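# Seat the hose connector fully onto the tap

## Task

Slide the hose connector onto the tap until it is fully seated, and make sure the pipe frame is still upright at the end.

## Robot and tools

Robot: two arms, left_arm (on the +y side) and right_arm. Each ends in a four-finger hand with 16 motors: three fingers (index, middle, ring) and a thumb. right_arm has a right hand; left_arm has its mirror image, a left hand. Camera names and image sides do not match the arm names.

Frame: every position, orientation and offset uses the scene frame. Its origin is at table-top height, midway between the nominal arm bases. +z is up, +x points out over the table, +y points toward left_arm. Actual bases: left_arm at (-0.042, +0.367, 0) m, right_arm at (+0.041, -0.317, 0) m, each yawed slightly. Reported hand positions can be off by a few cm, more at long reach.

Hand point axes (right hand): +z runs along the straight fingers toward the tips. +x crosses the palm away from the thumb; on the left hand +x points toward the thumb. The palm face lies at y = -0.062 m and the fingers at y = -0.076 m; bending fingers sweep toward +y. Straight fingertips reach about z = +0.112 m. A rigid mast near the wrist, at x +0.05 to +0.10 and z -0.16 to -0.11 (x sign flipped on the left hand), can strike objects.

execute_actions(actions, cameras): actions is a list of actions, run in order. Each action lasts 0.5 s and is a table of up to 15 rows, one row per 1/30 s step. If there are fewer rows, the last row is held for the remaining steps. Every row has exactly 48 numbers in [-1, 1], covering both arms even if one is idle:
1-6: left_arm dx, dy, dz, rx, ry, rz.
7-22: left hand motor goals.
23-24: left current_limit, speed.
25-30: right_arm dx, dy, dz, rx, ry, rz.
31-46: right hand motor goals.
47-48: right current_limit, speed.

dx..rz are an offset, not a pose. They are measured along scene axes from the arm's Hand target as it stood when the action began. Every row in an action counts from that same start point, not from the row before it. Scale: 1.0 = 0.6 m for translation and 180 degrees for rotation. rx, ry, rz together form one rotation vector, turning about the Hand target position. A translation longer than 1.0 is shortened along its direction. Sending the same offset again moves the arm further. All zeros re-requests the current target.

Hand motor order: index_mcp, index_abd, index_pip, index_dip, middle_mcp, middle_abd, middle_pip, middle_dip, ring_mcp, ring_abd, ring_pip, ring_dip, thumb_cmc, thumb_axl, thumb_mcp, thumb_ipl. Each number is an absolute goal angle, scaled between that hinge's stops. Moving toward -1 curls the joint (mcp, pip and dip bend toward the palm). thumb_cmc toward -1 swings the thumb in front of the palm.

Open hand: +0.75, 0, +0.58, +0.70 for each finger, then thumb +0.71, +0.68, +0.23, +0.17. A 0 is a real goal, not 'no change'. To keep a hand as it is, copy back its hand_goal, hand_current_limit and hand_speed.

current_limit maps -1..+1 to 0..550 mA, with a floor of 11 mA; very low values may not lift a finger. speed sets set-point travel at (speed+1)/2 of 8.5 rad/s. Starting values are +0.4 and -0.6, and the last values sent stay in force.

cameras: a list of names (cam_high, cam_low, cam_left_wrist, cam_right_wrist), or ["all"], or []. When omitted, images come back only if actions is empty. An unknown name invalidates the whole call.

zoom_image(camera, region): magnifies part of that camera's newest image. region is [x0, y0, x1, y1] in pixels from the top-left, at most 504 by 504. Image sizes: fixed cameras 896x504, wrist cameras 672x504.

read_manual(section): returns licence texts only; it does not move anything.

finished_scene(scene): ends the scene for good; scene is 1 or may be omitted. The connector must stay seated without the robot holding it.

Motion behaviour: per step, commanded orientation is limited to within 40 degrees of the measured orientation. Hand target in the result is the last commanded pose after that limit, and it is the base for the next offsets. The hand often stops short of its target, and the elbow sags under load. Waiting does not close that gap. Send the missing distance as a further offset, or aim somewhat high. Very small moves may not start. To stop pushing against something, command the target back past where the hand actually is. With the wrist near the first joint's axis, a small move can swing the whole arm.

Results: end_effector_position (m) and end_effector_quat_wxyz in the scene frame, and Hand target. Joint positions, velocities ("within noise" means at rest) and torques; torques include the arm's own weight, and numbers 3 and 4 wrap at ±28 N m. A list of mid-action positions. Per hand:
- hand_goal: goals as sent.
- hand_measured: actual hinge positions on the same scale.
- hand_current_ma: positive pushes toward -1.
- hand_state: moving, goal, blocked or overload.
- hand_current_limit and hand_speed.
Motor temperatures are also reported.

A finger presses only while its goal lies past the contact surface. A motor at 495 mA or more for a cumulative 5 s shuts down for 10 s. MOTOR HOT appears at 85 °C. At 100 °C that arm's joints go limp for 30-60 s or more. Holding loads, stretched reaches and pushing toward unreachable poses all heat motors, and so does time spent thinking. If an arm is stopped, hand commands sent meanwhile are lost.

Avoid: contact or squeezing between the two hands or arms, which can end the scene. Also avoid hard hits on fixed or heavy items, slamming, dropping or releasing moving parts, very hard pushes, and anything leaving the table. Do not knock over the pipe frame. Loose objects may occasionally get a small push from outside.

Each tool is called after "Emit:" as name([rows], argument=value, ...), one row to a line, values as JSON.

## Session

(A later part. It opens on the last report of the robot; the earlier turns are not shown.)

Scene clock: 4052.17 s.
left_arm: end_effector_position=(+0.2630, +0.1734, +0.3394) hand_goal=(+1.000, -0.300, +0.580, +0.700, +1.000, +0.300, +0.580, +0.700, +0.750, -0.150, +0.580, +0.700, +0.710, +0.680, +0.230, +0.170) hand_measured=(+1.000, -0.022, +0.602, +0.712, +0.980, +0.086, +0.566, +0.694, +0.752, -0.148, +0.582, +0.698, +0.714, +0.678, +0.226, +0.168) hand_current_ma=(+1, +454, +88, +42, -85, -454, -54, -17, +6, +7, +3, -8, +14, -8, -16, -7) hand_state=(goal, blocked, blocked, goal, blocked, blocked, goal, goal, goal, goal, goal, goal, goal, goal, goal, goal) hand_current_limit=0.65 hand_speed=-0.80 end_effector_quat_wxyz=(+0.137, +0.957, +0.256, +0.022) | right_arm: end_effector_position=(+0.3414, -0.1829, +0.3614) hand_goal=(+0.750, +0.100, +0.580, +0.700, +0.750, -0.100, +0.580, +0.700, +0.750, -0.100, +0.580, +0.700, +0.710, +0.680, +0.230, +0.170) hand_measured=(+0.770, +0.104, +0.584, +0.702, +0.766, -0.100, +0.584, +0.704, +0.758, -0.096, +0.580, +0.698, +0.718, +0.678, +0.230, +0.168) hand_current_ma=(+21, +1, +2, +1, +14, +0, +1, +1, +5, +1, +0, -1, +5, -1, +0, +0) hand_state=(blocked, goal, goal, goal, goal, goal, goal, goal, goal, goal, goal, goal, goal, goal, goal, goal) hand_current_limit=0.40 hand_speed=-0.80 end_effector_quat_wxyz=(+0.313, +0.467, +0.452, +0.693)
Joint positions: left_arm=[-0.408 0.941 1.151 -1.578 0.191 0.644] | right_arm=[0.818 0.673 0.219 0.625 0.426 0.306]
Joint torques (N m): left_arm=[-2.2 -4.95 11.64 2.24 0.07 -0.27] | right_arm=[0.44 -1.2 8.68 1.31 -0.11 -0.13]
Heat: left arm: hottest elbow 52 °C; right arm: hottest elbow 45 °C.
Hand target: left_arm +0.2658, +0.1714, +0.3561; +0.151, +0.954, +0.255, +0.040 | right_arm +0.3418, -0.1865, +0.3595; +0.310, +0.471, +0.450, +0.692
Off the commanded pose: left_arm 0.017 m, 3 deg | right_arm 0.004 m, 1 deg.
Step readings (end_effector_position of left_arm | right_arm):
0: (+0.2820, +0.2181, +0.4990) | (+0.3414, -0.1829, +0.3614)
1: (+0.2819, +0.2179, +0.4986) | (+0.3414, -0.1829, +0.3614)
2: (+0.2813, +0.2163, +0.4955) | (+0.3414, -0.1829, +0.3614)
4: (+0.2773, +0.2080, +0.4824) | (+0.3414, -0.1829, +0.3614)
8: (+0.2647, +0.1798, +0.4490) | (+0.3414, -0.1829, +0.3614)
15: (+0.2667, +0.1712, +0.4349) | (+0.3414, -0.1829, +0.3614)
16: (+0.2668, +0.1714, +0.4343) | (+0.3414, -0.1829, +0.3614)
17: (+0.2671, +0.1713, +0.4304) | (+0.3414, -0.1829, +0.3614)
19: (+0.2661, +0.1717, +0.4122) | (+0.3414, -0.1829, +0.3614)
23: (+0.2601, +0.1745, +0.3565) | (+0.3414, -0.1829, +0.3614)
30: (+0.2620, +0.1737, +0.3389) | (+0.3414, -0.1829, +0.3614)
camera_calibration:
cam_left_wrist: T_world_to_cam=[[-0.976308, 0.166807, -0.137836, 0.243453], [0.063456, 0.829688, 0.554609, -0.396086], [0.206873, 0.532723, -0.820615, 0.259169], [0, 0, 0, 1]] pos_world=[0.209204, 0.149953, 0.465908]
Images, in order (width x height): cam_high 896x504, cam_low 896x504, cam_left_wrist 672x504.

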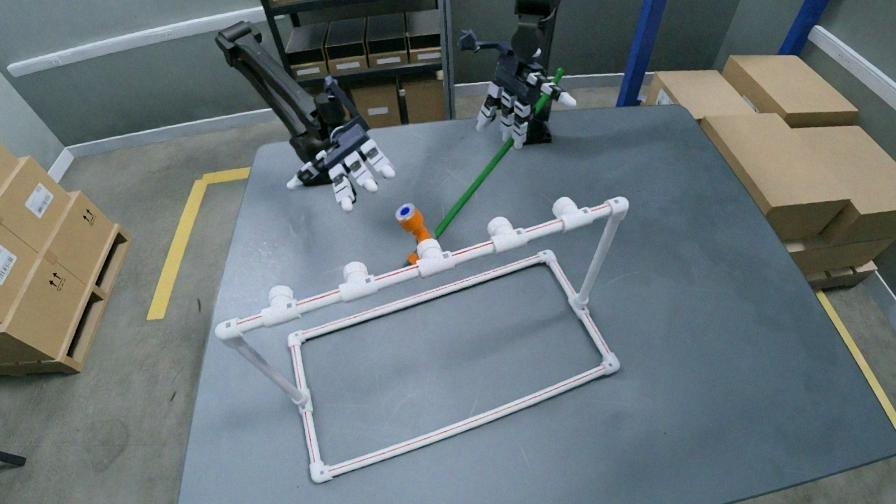

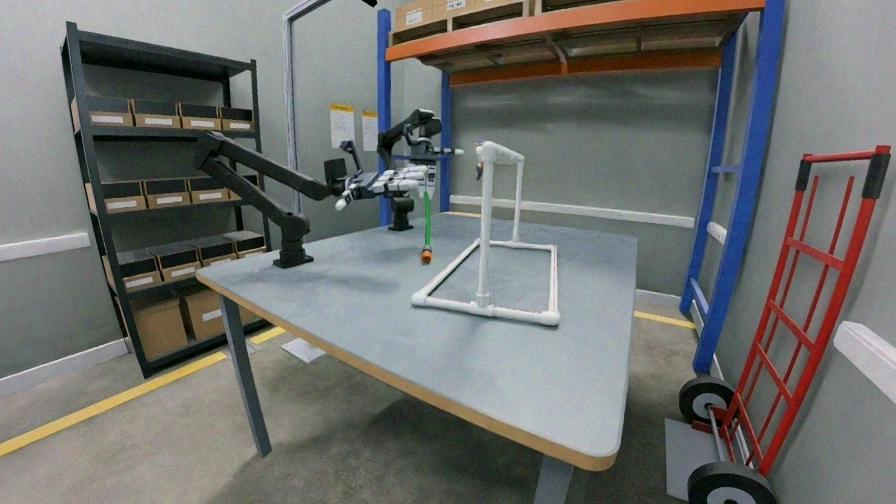

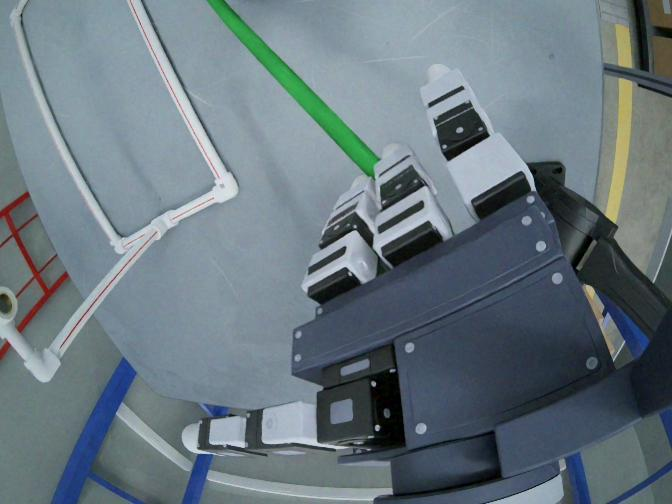

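Emit:
execute_actions([
  [[-0.01,0.01,-0.15,0,0,0, 1,-0.3,0.58,0.7, 1,0.3,0.58,0.7, 0.75,-0.15,0.58,0.7, 0.71,0.68,0.23,0.17, 0.65,-0.8, 0,0,0,0,0,0, 0.75,0.1,0.58,0.7, 0.75,-0.1,0.58,0.7, 0.75,-0.1,0.58,0.7, 0.71,0.68,0.23,0.17, 0.4,-0.8]],
  [[0.0,0.0,-0.15,0,0,0.0, 1,-0.3,0.58,0.7, 1,0.3,0.58,0.7, 0.75,-0.15,0.58,0.7, 0.71,0.68,0.23,0.17, 0.65,-0.8, 0,0,0,0,0,0, 0.75,0.1,0.58,0.7, 0.75,-0.1,0.58,0.7, 0.75,-0.1,0.58,0.7, 0.71,0.68,0.23,0.17, 0.4,-0.8]],
], cameras=["cam_left_wrist","cam_high","cam_low"])

Scene clock: 4070.57 s.
left_arm: end_effector_position=(+0.2483, +0.1793, +0.1630) hand_goal=(+1.000, -0.300, +0.580, +0.700, +1.000, +0.300, +0.580, +0.700, +0.750, -0.150, +0.580, +0.700, +0.710, +0.680, +0.230, +0.170) hand_measured=(+1.000, -0.022, +0.598, +0.710, +0.980, +0.086, +0.566, +0.694, +0.752, -0.148, +0.582, +0.698, +0.714, +0.678, +0.226, +0.168) hand_current_ma=(+1, +454, +68, +34, -84, -454, -55, -18, +5, +7, +3, -8, +13, -8, -16, -7) hand_state=(goal, blocked, goal, goal, blocked, blocked, goal, goal, goal, goal, goal, goal, goal, goal, goal, goal) hand_current_limit=0.65 hand_speed=-0.80 end_effector_quat_wxyz=(+0.139, +0.956, +0.256, +0.025) | right_arm: end_effector_position=(+0.3414, -0.1829, +0.3614) hand_goal=(+0.750, +0.100, +0.580, +0.700, +0.750, -0.100, +0.580, +0.700, +0.750, -0.100, +0.580, +0.700, +0.710, +0.680, +0.230, +0.170) hand_measured=(+0.770, +0.104, +0.584, +0.702, +0.766, -0.100, +0.584, +0.704, +0.758, -0.096, +0.580, +0.698, +0.718, +0.678, +0.230, +0.168) hand_current_ma=(+21, +1, +2, +1, +14, +0, +1, +1, +5, +1, +0, -1, +5, -1, +0, +0) hand_state=(blocked, goal, goal, goal, goal, goal, goal, goal, goal, goal, goal, goal, goal, goal, goal, goal) hand_current_limit=0.40 hand_speed=-0.80 end_effector_quat_wxyz=(+0.313, +0.467, +0.452, +0.693)
Joint positions: left_arm=[-0.408 0.896 0.659 -1.123 0.191 0.644] | right_arm=[0.818 0.673 0.219 0.625 0.426 0.306]
Joint torques (N m): left_arm=[-0.85 -3.08 11.69 2.58 0.16 -0.14] | right_arm=[0.44 -1.67 8.65 1.31 -0.11 -0.1]
Heat: left arm: hottest elbow 51 °C; right arm: hottest elbow 45 °C.
Hand target: left_arm +0.2597, +0.1775, +0.1761; +0.151, +0.954, +0.255, +0.040 | right_arm +0.3418, -0.1865, +0.3595; +0.310, +0.471, +0.450, +0.692
Off the commanded pose: left_arm 0.018 m, 2 deg | right_arm 0.004 m, 1 deg.
Step readings (end_effector_position of left_arm | right_arm):
0: (+0.2630, +0.1734, +0.3394) | (+0.3414, -0.1829, +0.3614)
1: (+0.2630, +0.1734, +0.3388) | (+0.3414, -0.1829, +0.3614)
2: (+0.2638, +0.1730, +0.3354) | (+0.3414, -0.1829, +0.3614)
4: (+0.2640, +0.1730, +0.3194) | (+0.3414, -0.1829, +0.3614)
8: (+0.2514, +0.1780, +0.2649) | (+0.3414, -0.1829, +0.3614)
15: (+0.2514, +0.1780, +0.2465) | (+0.3414, -0.1829, +0.3614)
16: (+0.2520, +0.1778, +0.2469) | (+0.3414, -0.1829, +0.3614)
17: (+0.2533, +0.1773, +0.2447) | (+0.3414, -0.1829, +0.3614)
19: (+0.2563, +0.1761, +0.2317) | (+0.3414, -0.1829, +0.3614)
23: (+0.2461, +0.1802, +0.1820) | (+0.3414, -0.1829, +0.3614)
30: (+0.2461, +0.1802, +0.1616) | (+0.3414, -0.1829, +0.3614)
camera_calibration:
cam_left_wrist: T_world_to_cam=[[-0.975257, 0.166373, -0.145579, 0.204895], [0.0593456, 0.831366, 0.552548, -0.30114], [0.212958, 0.530237, -0.820669, 0.11318], [0, 0, 0, 1]] pos_world=[0.193594, 0.156257, 0.289106]
Images, in order (width x height): cam_high 896x504, cam_low 896x504, cam_left_wrist 672x504.

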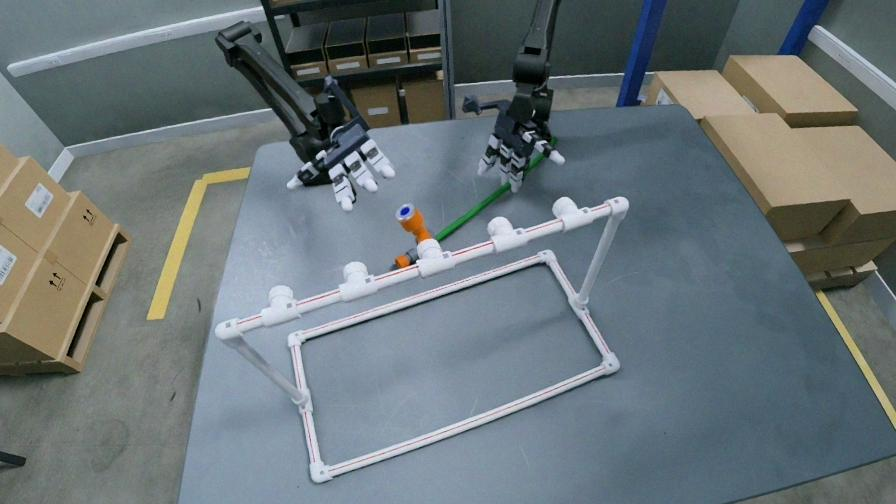

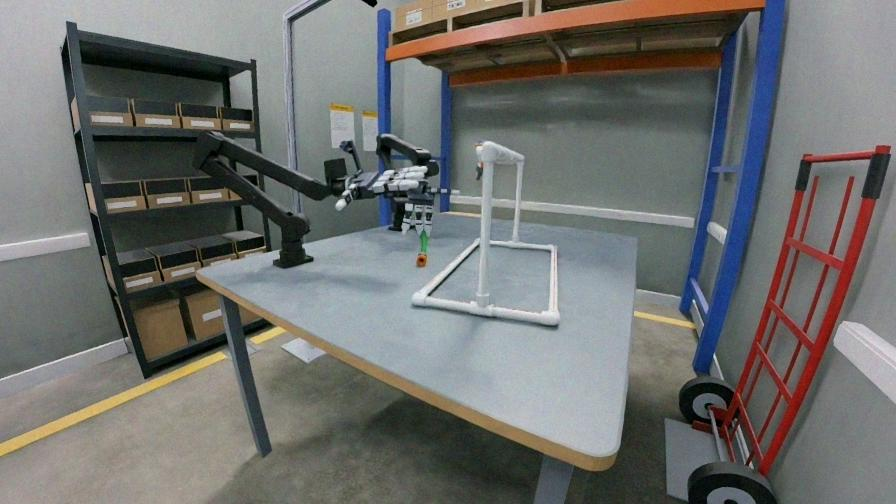

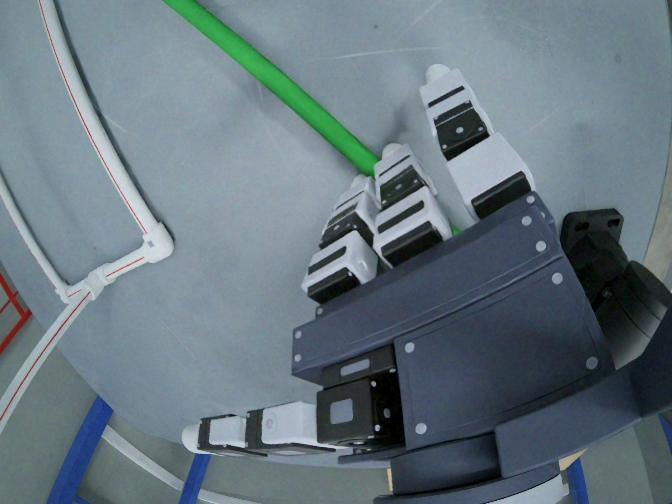

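Emit:
execute_actions([
  [[0.0,0.0,-0.015,0,0,0, 1,-0.3,0.58,0.7, 1,0.3,0.58,0.7, 0.75,-0.15,0.58,0.7, 0.71,0.68,0.23,0.17, 0.65,-0.8, 0,0,0,0,0,0, 0.75,0.1,0.58,0.7, 0.75,-0.1,0.58,0.7, 0.75,-0.1,0.58,0.7, 0.71,0.68,0.23,0.17, 0.4,-0.8]],
  [[0.0,0.0,0,0,0,0.0, 1,0.15,0.58,0.7, 1,-0.15,0.58,0.7, 0.75,-0.15,0.58,0.7, 0.71,0.68,0.23,0.17, 0.4,-0.85, 0,0,0,0,0,0, 0.75,0.1,0.58,0.7, 0.75,-0.1,0.58,0.7, 0.75,-0.1,0.58,0.7, 0.71,0.68,0.23,0.17, 0.4,-0.8]],
  [[0.0,0.0,0.12,0,0,0.0, 1,0.15,0.58,0.7, 1,-0.15,0.58,0.7, 0.75,-0.15,0.58,0.7, 0.71,0.68,0.23,0.17, 0.4,-0.8, 0,0,0,0,0,0, 0.75,0.1,0.58,0.7, 0.75,-0.1,0.58,0.7, 0.75,-0.1,0.58,0.7, 0.71,0.68,0.23,0.17, 0.4,-0.8]],
], cameras=["cam_left_wrist","cam_high","cam_low","cam_right_wrist"])

Emit:
zoom_image(camera="cam_high", region=[350, 120, 600, 310])

Scene clock: 4087.43 s.
left_arm: end_effector_position=(+0.2482, +0.1793, +0.2139) hand_goal=(+1.000, +0.150, +0.580, +0.700, +1.000, -0.150, +0.580, +0.700, +0.750, -0.150, +0.580, +0.700, +0.710, +0.680, +0.230, +0.170) hand_measured=(+1.000, +0.146, +0.582, +0.702, +0.996, -0.146, +0.576, +0.698, +0.752, -0.148, +0.582, +0.698, +0.714, +0.678, +0.226, +0.168) hand_current_ma=(-2, -11, +7, +8, -14, +14, -12, -9, +5, +7, +3, -8, +13, -8, -16, -7) hand_state=(goal, goal, goal, goal, goal, goal, goal, goal, goal, goal, goal, goal, goal, goal, goal, goal) hand_current_limit=0.40 hand_speed=-0.80 end_effector_quat_wxyz=(+0.138, +0.956, +0.256, +0.024) | right_arm: end_effector_position=(+0.3414, -0.1829, +0.3614) hand_goal=(+0.750, +0.100, +0.580, +0.700, +0.750, -0.100, +0.580, +0.700, +0.750, -0.100, +0.580, +0.700, +0.710, +0.680, +0.230, +0.170) hand_measured=(+0.770, +0.104, +0.584, +0.702, +0.766, -0.100, +0.584, +0.704, +0.758, -0.096, +0.580, +0.698, +0.718, +0.678, +0.230, +0.168) hand_current_ma=(+21, +1, +2, +1, +14, +0, +1, +1, +5, +1, +0, -1, +5, -1, +0, +0) hand_state=(blocked, goal, goal, goal, goal, goal, goal, goal, goal, goal, goal, goal, goal, goal, goal, goal) hand_current_limit=0.40 hand_speed=-0.80 end_effector_quat_wxyz=(+0.313, +0.467, +0.452, +0.693)
Joint positions: left_arm=[-0.408 0.871 0.782 -1.275 0.191 0.644] | right_arm=[0.818 0.673 0.219 0.625 0.426 0.306]
Joint torques (N m): left_arm=[-0.97 -2.96 14.39 1.28 0.17 -0.15] | right_arm=[0.26 -0.91 8.7 1.29 -0.08 -0.08]
Heat: left arm: hottest elbow 51 °C; right arm: hottest elbow 45 °C.
Hand target: left_arm +0.2598, +0.1775, +0.2392; +0.151, +0.954, +0.255, +0.040 | right_arm +0.3418, -0.1865, +0.3595; +0.310, +0.471, +0.450, +0.692
Off the commanded pose: left_arm 0.028 m, 2 deg | right_arm 0.004 m, 1 deg.
Step readings (end_effector_position of left_arm | right_arm):
0: (+0.2484, +0.1793, +0.1630) | (+0.3414, -0.1829, +0.3614)
1: (+0.2484, +0.1793, +0.1630) | (+0.3414, -0.1829, +0.3614)
2: (+0.2487, +0.1791, +0.1633) | (+0.3414, -0.1829, +0.3614)
4: (+0.2503, +0.1785, +0.1641) | (+0.3414, -0.1829, +0.3614)
8: (+0.2523, +0.1777, +0.1643) | (+0.3414, -0.1829, +0.3614)
15: (+0.2524, +0.1776, +0.1623) | (+0.3414, -0.1829, +0.3614)
16: (+0.2524, +0.1776, +0.1623) | (+0.3414, -0.1829, +0.3614)
17: (+0.2524, +0.1776, +0.1623) | (+0.3414, -0.1829, +0.3614)
19: (+0.2524, +0.1776, +0.1623) | (+0.3414, -0.1829, +0.3614)
23: (+0.2525, +0.1776, +0.1623) | (+0.3414, -0.1829, +0.3614)
30: (+0.2527, +0.1775, +0.1625) | (+0.3414, -0.1829, +0.3614)
31: (+0.2526, +0.1776, +0.1624) | (+0.3414, -0.1829, +0.3614)
32: (+0.2516, +0.1779, +0.1624) | (+0.3414, -0.1829, +0.3614)
34: (+0.2462, +0.1801, +0.1646) | (+0.3414, -0.1829, +0.3614)
38: (+0.2453, +0.1805, +0.1875) | (+0.3414, -0.1829, +0.3614)
45: (+0.2501, +0.1786, +0.2152) | (+0.3414, -0.1829, +0.3614)
camera_calibration:
cam_left_wrist: T_world_to_cam=[[-0.975718, 0.166508, -0.142302, 0.211601], [0.061039, 0.830656, 0.553431, -0.329827], [0.210355, 0.531306, -0.820649, 0.155437], [0, 0, 0, 1]] pos_world=[0.193898, 0.156155, 0.340207]
cam_right_wrist: T_world_to_cam=[[0.21254, -0.92442, 0.316662, -0.329763], [-0.499279, -0.381308, -0.778026, 0.336524], [0.839969, 0.00725867, -0.542587, 0.0409132], [0, 0, 0, 1]] pos_world=[0.203741, -0.176817, 0.388447]

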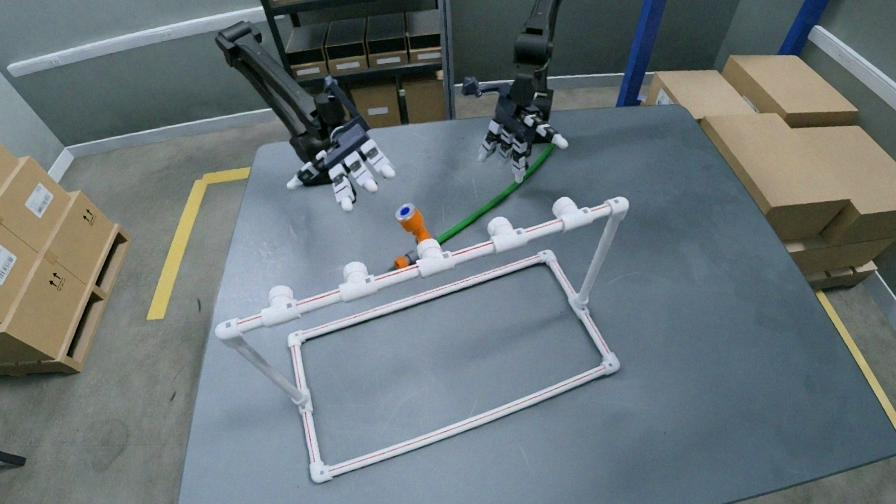

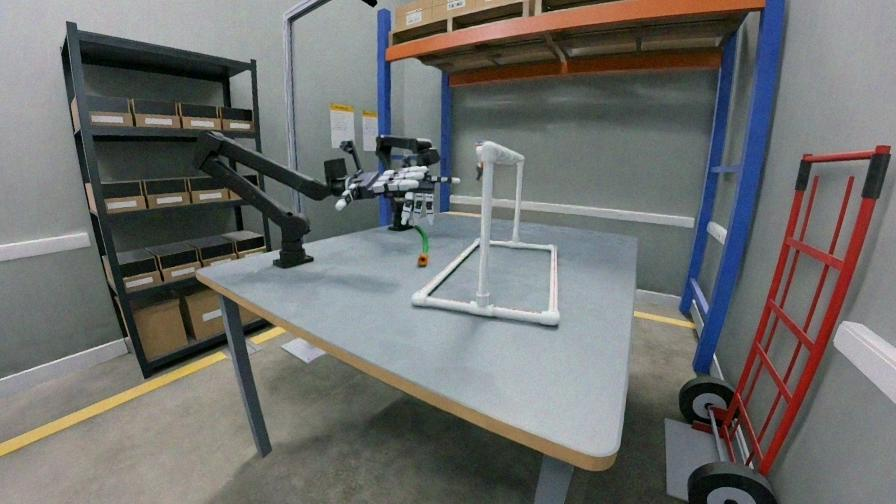

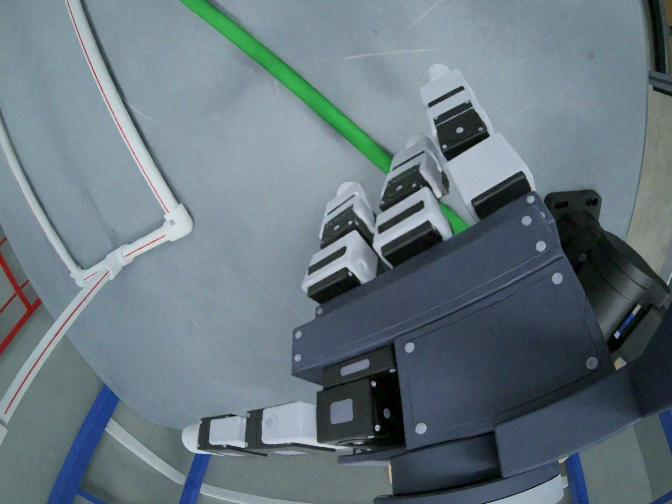

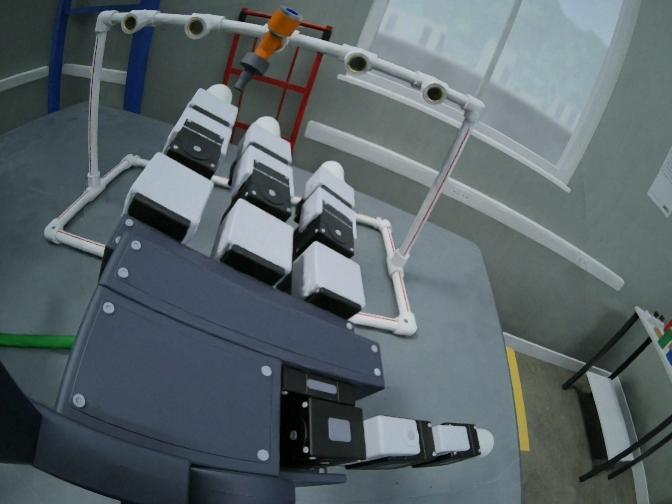

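Scaled by 2.016 from the camera's 896x504 image, which has a finer 1280x720 frame.

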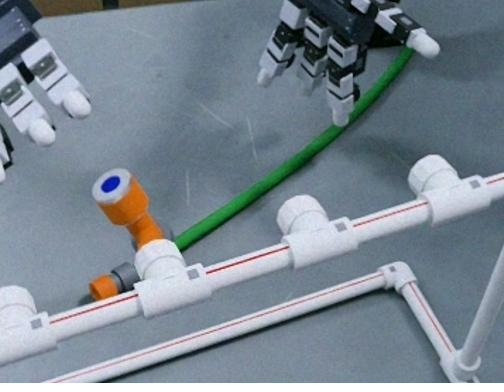

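Emit:
execute_actions([
  [[0.0,0.0,0.02,0,0,0, 1,0.15,0.58,0.7, 1,-0.15,0.58,0.7, 1,-0.15,0.58,0.7, 0.71,0.68,0.23,0.17, 0.4,-0.8, -0.07,-0.2,0,0,0,0, 0.75,0.1,0.58,0.7, 0.75,-0.1,0.58,0.7, 0.75,-0.1,0.58,0.7, 0.71,0.68,0.23,0.17, 0.4,-0.8]],
  [[0.12,-0.17,0.03,0,0,0, 1,0.15,0.58,0.7, 1,-0.15,0.58,0.7, 1,-0.15,0.58,0.7, 0.71,0.68,0.23,0.17, 0.4,-0.8, 0,-0.06,0,0,0,0, 0.75,0.1,0.58,0.7, 0.75,-0.1,0.58,0.7, 0.75,-0.1,0.58,0.7, 0.71,0.68,0.23,0.17, 0.4,-0.8]],
  [[0.11,-0.145,0.0,0,0,0, 1,0.15,0.58,0.7, 1,-0.15,0.58,0.7, 1,-0.15,0.58,0.7, 0.71,0.68,0.23,0.17, 0.4,-0.8, 0,0,0,0,0,0, 0.75,0.1,0.58,0.7, 0.75,-0.1,0.58,0.7, 0.75,-0.1,0.58,0.7, 0.71,0.68,0.23,0.17, 0.4,-0.8]],
], cameras=["cam_left_wrist","cam_high","cam_low","cam_right_wrist"])

Scene clock: 4163.67 s.
left_arm: end_effector_position=(+0.3847, -0.0034, +0.2430) hand_goal=(+1.000, +0.150, +0.580, +0.700, +1.000, -0.150, +0.580, +0.700, +1.000, -0.150, +0.580, +0.700, +0.710, +0.680, +0.230, +0.170) hand_measured=(+0.998, +0.146, +0.582, +0.702, +0.998, -0.146, +0.578, +0.698, +0.998, -0.148, +0.582, +0.698, +0.714, +0.678, +0.226, +0.168) hand_current_ma=(-7, -10, +5, +8, -5, +11, -8, -8, -6, +7, +3, -8, +11, -8, -16, -7) hand_state=(goal, goal, goal, goal, goal, goal, goal, goal, goal, goal, goal, goal, goal, goal, goal, goal) hand_current_limit=0.40 hand_speed=-0.80 end_effector_quat_wxyz=(+0.135, +0.958, +0.251, +0.027) | right_arm: end_effector_position=(+0.3058, -0.3419, +0.3333) hand_goal=(+0.750, +0.100, +0.580, +0.700, +0.750, -0.100, +0.580, +0.700, +0.750, -0.100, +0.580, +0.700, +0.710, +0.680, +0.230, +0.170) hand_measured=(+0.768, +0.102, +0.584, +0.702, +0.764, -0.100, +0.584, +0.704, +0.758, -0.098, +0.580, +0.698, +0.718, +0.678, +0.230, +0.168) hand_current_ma=(+19, +0, +2, +1, +13, +0, +1, +1, +6, +0, +0, -1, +5, -1, +0, +0) hand_state=(goal, goal, goal, goal, goal, goal, goal, goal, goal, goal, goal, goal, goal, goal, goal, goal) hand_current_limit=0.40 hand_speed=-0.80 end_effector_quat_wxyz=(+0.301, +0.482, +0.456, +0.685)
Joint positions: left_arm=[-0.682 1.444 1.297 -1.175 0.121 0.384] | right_arm=[-0.262 -0.001 0.09 0.058 -0.641 0.489]
Joint torques (N m): left_arm=[-1.85 -11.05 14.75 1.36 -0.12 -0.26] | right_arm=[0.5 2.2 13.11 1.42 0.07 -0.11]
Motor temperatures (°C): left_arm=[25 29 56 24 25 25] | right_arm=[27 29 45 27 25 24]
Heat: left arm: hottest elbow 56 °C; right arm: hottest elbow 45 °C.
Hand target: left_arm +0.3978, -0.0115, +0.2692; +0.151, +0.954, +0.255, +0.041 | right_arm +0.2999, -0.3425, +0.3594; +0.310, +0.471, +0.450, +0.692
Off the commanded pose: left_arm 0.030 m, 2 deg | right_arm 0.027 m, 2 deg.
joint sent to its limit (right arm) — joint 2 (shoulder), lower limit. The joint targets still meet the commanded pose.
Step readings (end_effector_position of left_arm | right_arm):
0: (+0.2481, +0.1794, +0.2139) | (+0.3414, -0.1829, +0.3614)
1: (+0.2481, +0.1794, +0.2139) | (+0.3414, -0.1829, +0.3612)
2: (+0.2477, +0.1796, +0.2137) | (+0.3408, -0.1842, +0.3601)
4: (+0.2464, +0.1801, +0.2142) | (+0.3352, -0.2023, +0.3581)
8: (+0.2465, +0.1800, +0.2188) | (+0.3123, -0.2645, +0.3609)
15: (+0.2473, +0.1797, +0.2222) | (+0.2961, -0.2950, +0.3659)
16: (+0.2474, +0.1796, +0.2225) | (+0.2961, -0.2962, +0.3635)
17: (+0.2488, +0.1771, +0.2232) | (+0.2961, -0.2988, +0.3618)
19: (+0.2581, +0.1635, +0.2288) | (+0.2963, -0.3054, +0.3605)
23: (+0.2872, +0.1090, +0.2449) | (+0.2979, -0.3259, +0.3583)
30: (+0.3114, +0.0856, +0.2390) | (+0.3033, -0.3360, +0.3448)
31: (+0.3128, +0.0855, +0.2383) | (+0.3038, -0.3369, +0.3428)
32: (+0.3156, +0.0831, +0.2380) | (+0.3044, -0.3380, +0.3408)
34: (+0.3291, +0.0708, +0.2412) | (+0.3050, -0.3396, +0.3379)
38: (+0.3637, +0.0224, +0.2485) | (+0.3057, -0.3414, +0.3345)
45: (+0.3803, -0.0011, +0.2351) | (+0.3058, -0.3418, +0.3334)
camera_calibration:
cam_left_wrist: T_world_to_cam=[[-0.973349, 0.176341, -0.146615, 0.379564], [0.0652442, 0.825832, 0.560129, -0.205651], [0.219853, 0.535635, -0.815328, 0.242797], [0, 0, 0, 1]] pos_world=[0.329486, -0.0271506, 0.3688]
cam_right_wrist: T_world_to_cam=[[0.226208, -0.926994, 0.299185, -0.459529], [-0.531549, -0.374858, -0.759564, 0.242075], [0.816263, 0.0127881, -0.577539, 0.077479], [0, 0, 0, 1]] pos_world=[0.169381, -0.336228, 0.366103]

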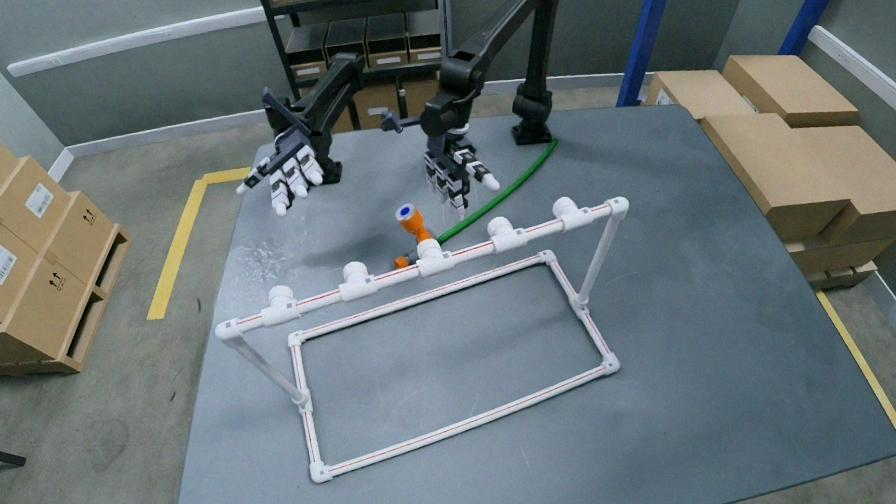

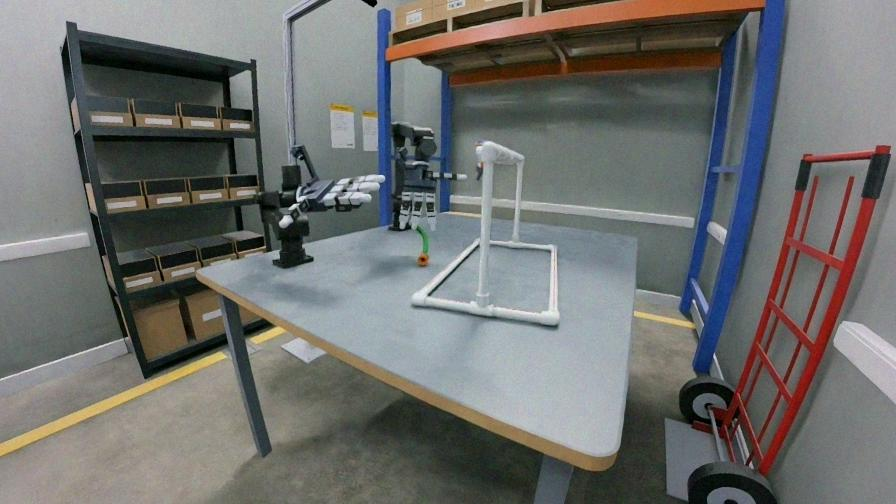

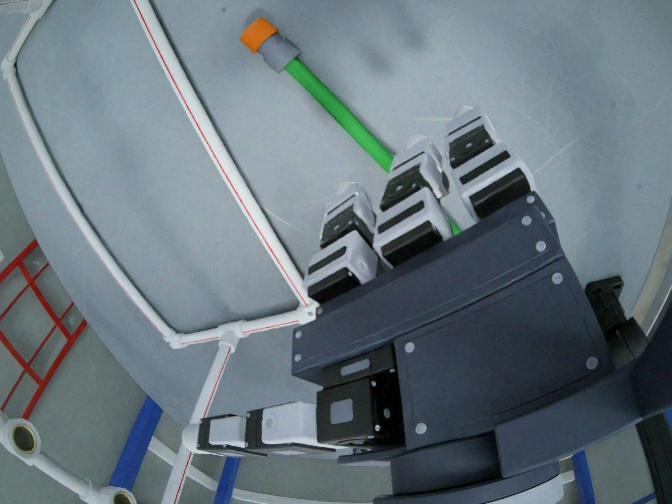

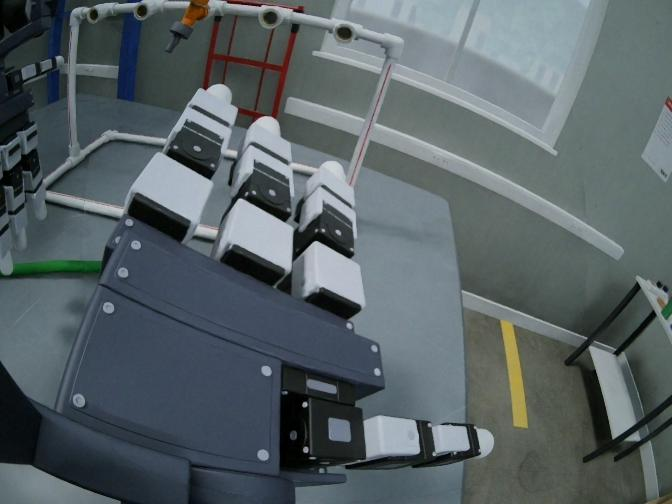

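Emit:
execute_actions([
  [[0.045,0.0,-0.08,0,0,0.03, 1,0.15,0.58,0.7, 1,-0.15,0.58,0.7, 1,-0.15,0.58,0.7, 0.71,0.68,0.23,0.17, 0.4,-0.8, 0,0,0,0,0,0, 0.75,0.1,0.58,0.7, 0.75,-0.1,0.58,0.7, 0.75,-0.1,0.58,0.7, 0.71,0.68,0.23,0.17, 0.4,-0.8]],
  [[0.0,0.0,-0.03,0,0,0, 1,0.15,0.58,0.7, 1,-0.15,0.58,0.7, 1,-0.15,0.58,0.7, 0.71,0.68,0.23,0.17, 0.4,-0.8, 0,0,0,0,0,0, 0.75,0.1,0.58,0.7, 0.75,-0.1,0.58,0.7, 0.75,-0.1,0.58,0.7, 0.71,0.68,0.23,0.17, 0.4,-0.8]],
], cameras=["cam_left_wrist"])

Scene clock: 4200.60 s.
left_arm: end_effector_position=(+0.4158, -0.0126, +0.2006) hand_goal=(+1.000, +0.150, +0.580, +0.700, +1.000, -0.150, +0.580, +0.700, +1.000, -0.150, +0.580, +0.700, +0.710, +0.680, +0.230, +0.170) hand_measured=(+0.998, +0.146, +0.582, +0.702, +0.998, -0.146, +0.578, +0.698, +0.998, -0.148, +0.582, +0.698, +0.714, +0.678, +0.226, +0.168) hand_current_ma=(-7, -10, +5, +8, -5, +11, -8, -8, -6, +7, +3, -8, +11, -8, -16, -7) hand_state=(goal, goal, goal, goal, goal, goal, goal, goal, goal, goal, goal, goal, goal, goal, goal, goal) hand_current_limit=0.40 hand_speed=-0.80 end_effector_quat_wxyz=(+0.143, +0.945, +0.291, +0.042) | right_arm: end_effector_position=(+0.3058, -0.3420, +0.3332) hand_goal=(+0.750, +0.100, +0.580, +0.700, +0.750, -0.100, +0.580, +0.700, +0.750, -0.100, +0.580, +0.700, +0.710, +0.680, +0.230, +0.170) hand_measured=(+0.768, +0.102, +0.584, +0.702, +0.764, -0.100, +0.584, +0.704, +0.758, -0.098, +0.580, +0.698, +0.718, +0.678, +0.230, +0.168) hand_current_ma=(+19, +0, +2, +1, +13, +0, +1, +1, +6, +0, +0, -1, +5, -1, +0, +0) hand_state=(goal, goal, goal, goal, goal, goal, goal, goal, goal, goal, goal, goal, goal, goal, goal, goal) hand_current_limit=0.40 hand_speed=-0.80 end_effector_quat_wxyz=(+0.300, +0.482, +0.456, +0.685)
Joint positions: left_arm=[-0.682 1.524 1.26 -1.023 0.096 0.301] | right_arm=[-0.263 -0.001 0.09 0.058 -0.642 0.49]
Joint torques (N m): left_arm=[-1.03 -11.58 10.45 2.35 -0.16 -0.3] | right_arm=[1.03 2.9 13.23 1.46 0.07 -0.13]
Motor temperatures (°C): left_arm=[25 30 56 24 25 25] | right_arm=[27 29 49 27 25 24]
Heat: left arm: hottest elbow 56 °C; right arm: hottest elbow 49 °C.
Hand target: left_arm +0.4247, -0.0114, +0.2029; +0.149, +0.941, +0.300, +0.047 | right_arm +0.2999, -0.3425, +0.3594; +0.310, +0.471, +0.450, +0.692
Off the commanded pose: left_arm 0.009 m, 1 deg | right_arm 0.027 m, 2 deg.
joint sent to its limit (right arm) — joint 2 (shoulder), lower limit. The joint targets still meet the commanded pose.
Step readings (end_effector_position of left_arm | right_arm):
0: (+0.3848, -0.0034, +0.2430) | (+0.3058, -0.3419, +0.3333)
1: (+0.3849, -0.0033, +0.2430) | (+0.3058, -0.3419, +0.3333)
2: (+0.3862, -0.0031, +0.2425) | (+0.3058, -0.3419, +0.3333)
4: (+0.3937, -0.0052, +0.2419) | (+0.3058, -0.3420, +0.3333)
8: (+0.4081, -0.0112, +0.2305) | (+0.3058, -0.3420, +0.3332)
15: (+0.4142, -0.0125, +0.2115) | (+0.3058, -0.3420, +0.3332)
16: (+0.4145, -0.0125, +0.2116) | (+0.3058, -0.3420, +0.3332)
17: (+0.4149, -0.0126, +0.2114) | (+0.3058, -0.3420, +0.3332)
19: (+0.4167, -0.0138, +0.2112) | (+0.3058, -0.3420, +0.3332)
23: (+0.4159, -0.0129, +0.2052) | (+0.3058, -0.3420, +0.3332)
30: (+0.4155, -0.0125, +0.2005) | (+0.3058, -0.3420, +0.3332)
camera_calibration:
cam_left_wrist: T_world_to_cam=[[-0.981218, 0.0895306, -0.170869, 0.412198], [-0.0194224, 0.835419, 0.54927, -0.138818], [0.191924, 0.542272, -0.817989, 0.218604], [0, 0, 0, 1]] pos_world=[0.359805, -0.0394765, 0.325496]
Images, in order (width x height): cam_left_wrist 672x504.

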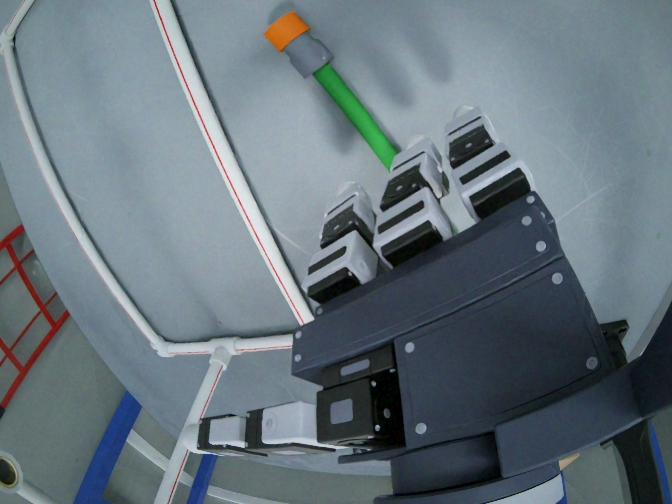

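Emit:
execute_actions([
  [[0.005,0.0,-0.055,0,0,0.0, 1,0.15,0.58,0.7, 1,-0.15,0.58,0.7, 1,-0.15,0.58,0.7, 0.71,0.68,0.23,0.17, 0.4,-0.8, 0,0,0,0,0,0, 0.75,0.1,0.58,0.7, 0.75,-0.1,0.58,0.7, 0.75,-0.1,0.58,0.7, 0.71,0.68,0.23,0.17, 0.4,-0.8]],
  [[0.0,0.0,-0.012,0,0,0, 1,0.15,0.58,0.7, 1,-0.15,0.58,0.7, 1,-0.15,0.58,0.7, 0.71,0.68,0.23,0.17, 0.4,-0.8, 0,0,0,0,0,0, 0.75,0.1,0.58,0.7, 0.75,-0.1,0.58,0.7, 0.75,-0.1,0.58,0.7, 0.71,0.68,0.23,0.17, 0.4,-0.8]],
], cameras=["cam_left_wrist"])

Scene clock: 4223.10 s.
left_arm: end_effector_position=(+0.4186, -0.0140, +0.1613) hand_goal=(+1.000, +0.150, +0.580, +0.700, +1.000, -0.150, +0.580, +0.700, +1.000, -0.150, +0.580, +0.700, +0.710, +0.680, +0.230, +0.170) hand_measured=(+0.998, +0.146, +0.582, +0.702, +0.998, -0.146, +0.578, +0.698, +0.998, -0.148, +0.582, +0.698, +0.714, +0.678, +0.226, +0.168) hand_current_ma=(-6, -9, +5, +7, -5, +11, -8, -8, -6, +7, +3, -8, +11, -8, -16, -7) hand_state=(goal, goal, goal, goal, goal, goal, goal, goal, goal, goal, goal, goal, goal, goal, goal, goal) hand_current_limit=0.40 hand_speed=-0.80 end_effector_quat_wxyz=(+0.144, +0.945, +0.291, +0.042) | right_arm: end_effector_position=(+0.3058, -0.3420, +0.3332) hand_goal=(+0.750, +0.100, +0.580, +0.700, +0.750, -0.100, +0.580, +0.700, +0.750, -0.100, +0.580, +0.700, +0.710, +0.680, +0.230, +0.170) hand_measured=(+0.768, +0.102, +0.584, +0.702, +0.764, -0.100, +0.584, +0.704, +0.758, -0.098, +0.580, +0.698, +0.718, +0.678, +0.230, +0.168) hand_current_ma=(+19, +0, +2, +1, +13, +0, +1, +1, +6, +0, +0, -1, +5, -1, +0, +0) hand_state=(goal, goal, goal, goal, goal, goal, goal, goal, goal, goal, goal, goal, goal, goal, goal, goal) hand_current_limit=0.40 hand_speed=-0.80 end_effector_quat_wxyz=(+0.300, +0.482, +0.456, +0.685)
Joint positions: left_arm=[-0.681 1.563 1.197 -0.919 0.096 0.301] | right_arm=[-0.263 -0.001 0.09 0.058 -0.642 0.49]
Joint torques (N m): left_arm=[-0.73 -11.93 9.92 2.37 -0.12 -0.28] | right_arm=[0.5 3.08 13.2 1.33 0.05 -0.11]
Motor temperatures (°C): left_arm=[25 31 56 24 25 25] | right_arm=[27 29 51 27 25 24]
Heat: left arm: hottest elbow 56 °C; right arm: hottest elbow 51 °C.
Hand target: left_arm +0.4278, -0.0114, +0.1627; +0.149, +0.941, +0.300, +0.047 | right_arm +0.2999, -0.3425, +0.3594; +0.310, +0.471, +0.450, +0.692
Off the commanded pose: left_arm 0.010 m, 1 deg | right_arm 0.027 m, 2 deg.
joint sent to its limit (right arm) — joint 2 (shoulder), lower limit. The joint targets still meet the commanded pose.
Step readings (end_effector_position of left_arm | right_arm):
0: (+0.4158, -0.0127, +0.2007) | (+0.3058, -0.3420, +0.3332)
1: (+0.4158, -0.0127, +0.2005) | (+0.3058, -0.3420, +0.3332)
2: (+0.4162, -0.0130, +0.1996) | (+0.3058, -0.3420, +0.3332)
4: (+0.4177, -0.0142, +0.1966) | (+0.3058, -0.3420, +0.3332)
8: (+0.4171, -0.0134, +0.1786) | (+0.3058, -0.3420, +0.3332)
15: (+0.4165, -0.0124, +0.1609) | (+0.3058, -0.3420, +0.3332)
16: (+0.4167, -0.0125, +0.1611) | (+0.3058, -0.3420, +0.3332)
17: (+0.4171, -0.0128, +0.1614) | (+0.3058, -0.3420, +0.3332)
19: (+0.4183, -0.0138, +0.1625) | (+0.3058, -0.3420, +0.3332)
23: (+0.4191, -0.0143, +0.1625) | (+0.3058, -0.3420, +0.3332)
30: (+0.4186, -0.0140, +0.1613) | (+0.3058, -0.3420, +0.3332)
camera_calibration:
cam_left_wrist: T_world_to_cam=[[-0.98117, 0.0883147, -0.17177, 0.408521], [-0.0208384, 0.835743, 0.548725, -0.115353], [0.192016, 0.541972, -0.818166, 0.186548], [0, 0, 0, 1]] pos_world=[0.362605, -0.0407762, 0.286096]
Images, in order (width x height): cam_left_wrist 672x504.

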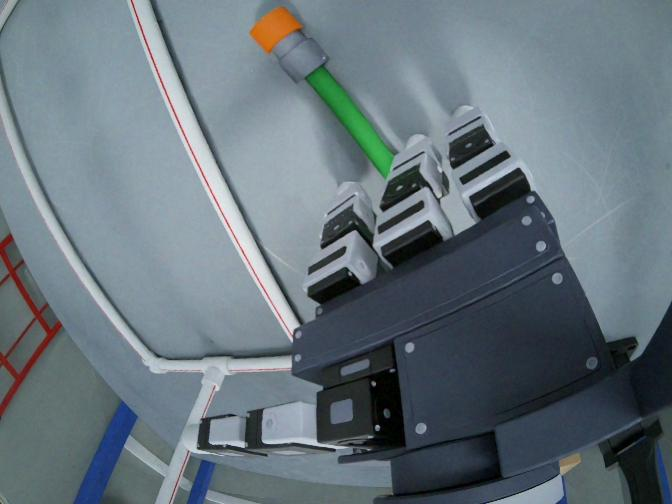

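Emit:
execute_actions([
  [[0.0,0.0,0,0,0,0.0, 1,-0.3,0.58,0.7, 1,0.3,0.58,0.7, 1,-0.15,0.58,0.7, 0.71,0.68,0.23,0.17, 0.65,-0.8, 0,0,0,0,0,0, 0.75,0.1,0.58,0.7, 0.75,-0.1,0.58,0.7, 0.75,-0.1,0.58,0.7, 0.71,0.68,0.23,0.17, 0.4,-0.8]],
  [[0.0,0.0,0,0,0,0, 1,-0.3,0.58,0.7, 1,0.3,0.58,0.7, 1,-0.15,0.58,0.7, 0.71,0.68,0.23,0.17, 0.65,-0.8, 0,0,0,0,0,0, 0.75,0.1,0.58,0.7, 0.75,-0.1,0.58,0.7, 0.75,-0.1,0.58,0.7, 0.71,0.68,0.23,0.17, 0.4,-0.8]],
  [[0.0,0.0,0.15,0,0,0, 1,-0.3,0.58,0.7, 1,0.3,0.58,0.7, 1,-0.15,0.58,0.7, 0.71,0.68,0.23,0.17, 0.65,-0.8, 0,0,0,0,0,0, 0.75,0.1,0.58,0.7, 0.75,-0.1,0.58,0.7, 0.75,-0.1,0.58,0.7, 0.71,0.68,0.23,0.17, 0.4,-0.8]],
], cameras=["cam_left_wrist","cam_low"])

Scene clock: 4236.70 s.
left_arm: end_effector_position=(+0.4127, -0.0068, +0.2204) hand_goal=(+1.000, -0.300, +0.580, +0.700, +1.000, +0.300, +0.580, +0.700, +1.000, -0.150, +0.580, +0.700, +0.710, +0.680, +0.230, +0.170) hand_measured=(+0.996, -0.040, +0.578, +0.700, +0.996, +0.054, +0.576, +0.698, +0.998, -0.148, +0.582, +0.698, +0.714, +0.678, +0.226, +0.168) hand_current_ma=(-17, +454, -6, +2, -12, -454, -11, -6, -7, +7, +3, -8, +10, -8, -16, -7) hand_state=(goal, blocked, goal, goal, goal, blocked, goal, goal, goal, goal, goal, goal, goal, goal, goal, goal) hand_current_limit=0.65 hand_speed=-0.80 end_effector_quat_wxyz=(+0.127, +0.947, +0.295, +0.032) | right_arm: end_effector_position=(+0.3058, -0.3420, +0.3332) hand_goal=(+0.750, +0.100, +0.580, +0.700, +0.750, -0.100, +0.580, +0.700, +0.750, -0.100, +0.580, +0.700, +0.710, +0.680, +0.230, +0.170) hand_measured=(+0.768, +0.102, +0.584, +0.702, +0.764, -0.100, +0.584, +0.704, +0.758, -0.098, +0.580, +0.698, +0.718, +0.678, +0.230, +0.168) hand_current_ma=(+19, +0, +2, +1, +13, +0, +1, +1, +6, +0, +0, -1, +5, -1, +0, +0) hand_state=(goal, goal, goal, goal, goal, goal, goal, goal, goal, goal, goal, goal, goal, goal, goal, goal) hand_current_limit=0.40 hand_speed=-0.80 end_effector_quat_wxyz=(+0.300, +0.482, +0.456, +0.685)
Joint positions: left_arm=[-0.679 1.514 1.318 -1.129 0.093 0.3] | right_arm=[-0.263 -0.001 0.09 0.058 -0.642 0.49]
Joint torques (N m): left_arm=[-1.08 -12.75 14.68 1.36 -0.01 -0.28] | right_arm=[-0.15 2.78 13.05 1.18 0.07 -0.1]
Heat: left arm: hottest elbow 54 °C; right arm: hottest elbow 52 °C.
Hand target: left_arm +0.4277, -0.0115, +0.2530; +0.149, +0.941, +0.300, +0.047 | right_arm +0.2999, -0.3425, +0.3594; +0.310, +0.471, +0.450, +0.692
Off the commanded pose: left_arm 0.036 m, 3 deg | right_arm 0.027 m, 2 deg.
joint sent to its limit (right arm) — joint 2 (shoulder), lower limit. The joint targets still meet the commanded pose.
Step readings (end_effector_position of left_arm | right_arm):
0: (+0.4186, -0.0140, +0.1613) | (+0.3058, -0.3420, +0.3332)
1: (+0.4186, -0.0140, +0.1613) | (+0.3058, -0.3420, +0.3332)
2: (+0.4187, -0.0139, +0.1613) | (+0.3058, -0.3420, +0.3332)
4: (+0.4190, -0.0139, +0.1614) | (+0.3058, -0.3420, +0.3332)
8: (+0.4198, -0.0134, +0.1616) | (+0.3058, -0.3420, +0.3332)
15: (+0.4204, -0.0127, +0.1616) | (+0.3058, -0.3420, +0.3332)
16: (+0.4204, -0.0127, +0.1616) | (+0.3058, -0.3420, +0.3332)
17: (+0.4204, -0.0127, +0.1616) | (+0.3058, -0.3420, +0.3332)
19: (+0.4204, -0.0127, +0.1616) | (+0.3058, -0.3420, +0.3332)
23: (+0.4204, -0.0127, +0.1616) | (+0.3058, -0.3420, +0.3332)
30: (+0.4204, -0.0127, +0.1616) | (+0.3058, -0.3420, +0.3332)
31: (+0.4203, -0.0127, +0.1616) | (+0.3058, -0.3420, +0.3332)
32: (+0.4195, -0.0120, +0.1616) | (+0.3058, -0.3420, +0.3332)
34: (+0.4148, -0.0085, +0.1631) | (+0.3058, -0.3420, +0.3332)
38: (+0.4091, -0.0041, +0.1807) | (+0.3058, -0.3420, +0.3332)
45: (+0.4132, -0.0072, +0.2194) | (+0.3058, -0.3420, +0.3332)
camera_calibration:
cam_left_wrist: T_world_to_cam=[[-0.986169, 0.0887033, -0.140006, 0.407306], [-0.00718708, 0.821048, 0.570814, -0.164494], [0.165585, 0.563926, -0.809055, 0.241237], [0, 0, 0, 1]] pos_world=[0.360546, -0.0371119, 0.346094]
Images, in order (width x height): cam_low 896x504, cam_left_wrist 672x504.

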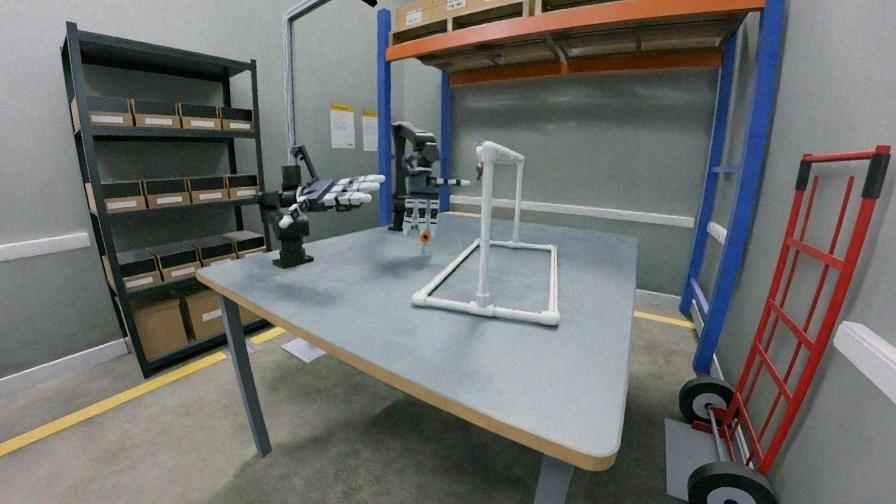

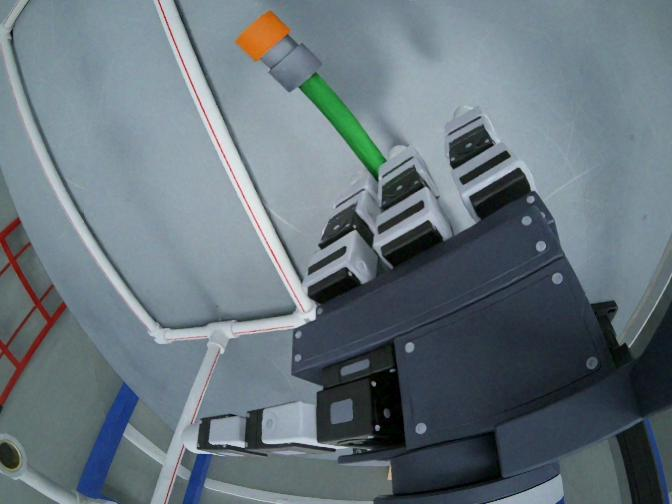

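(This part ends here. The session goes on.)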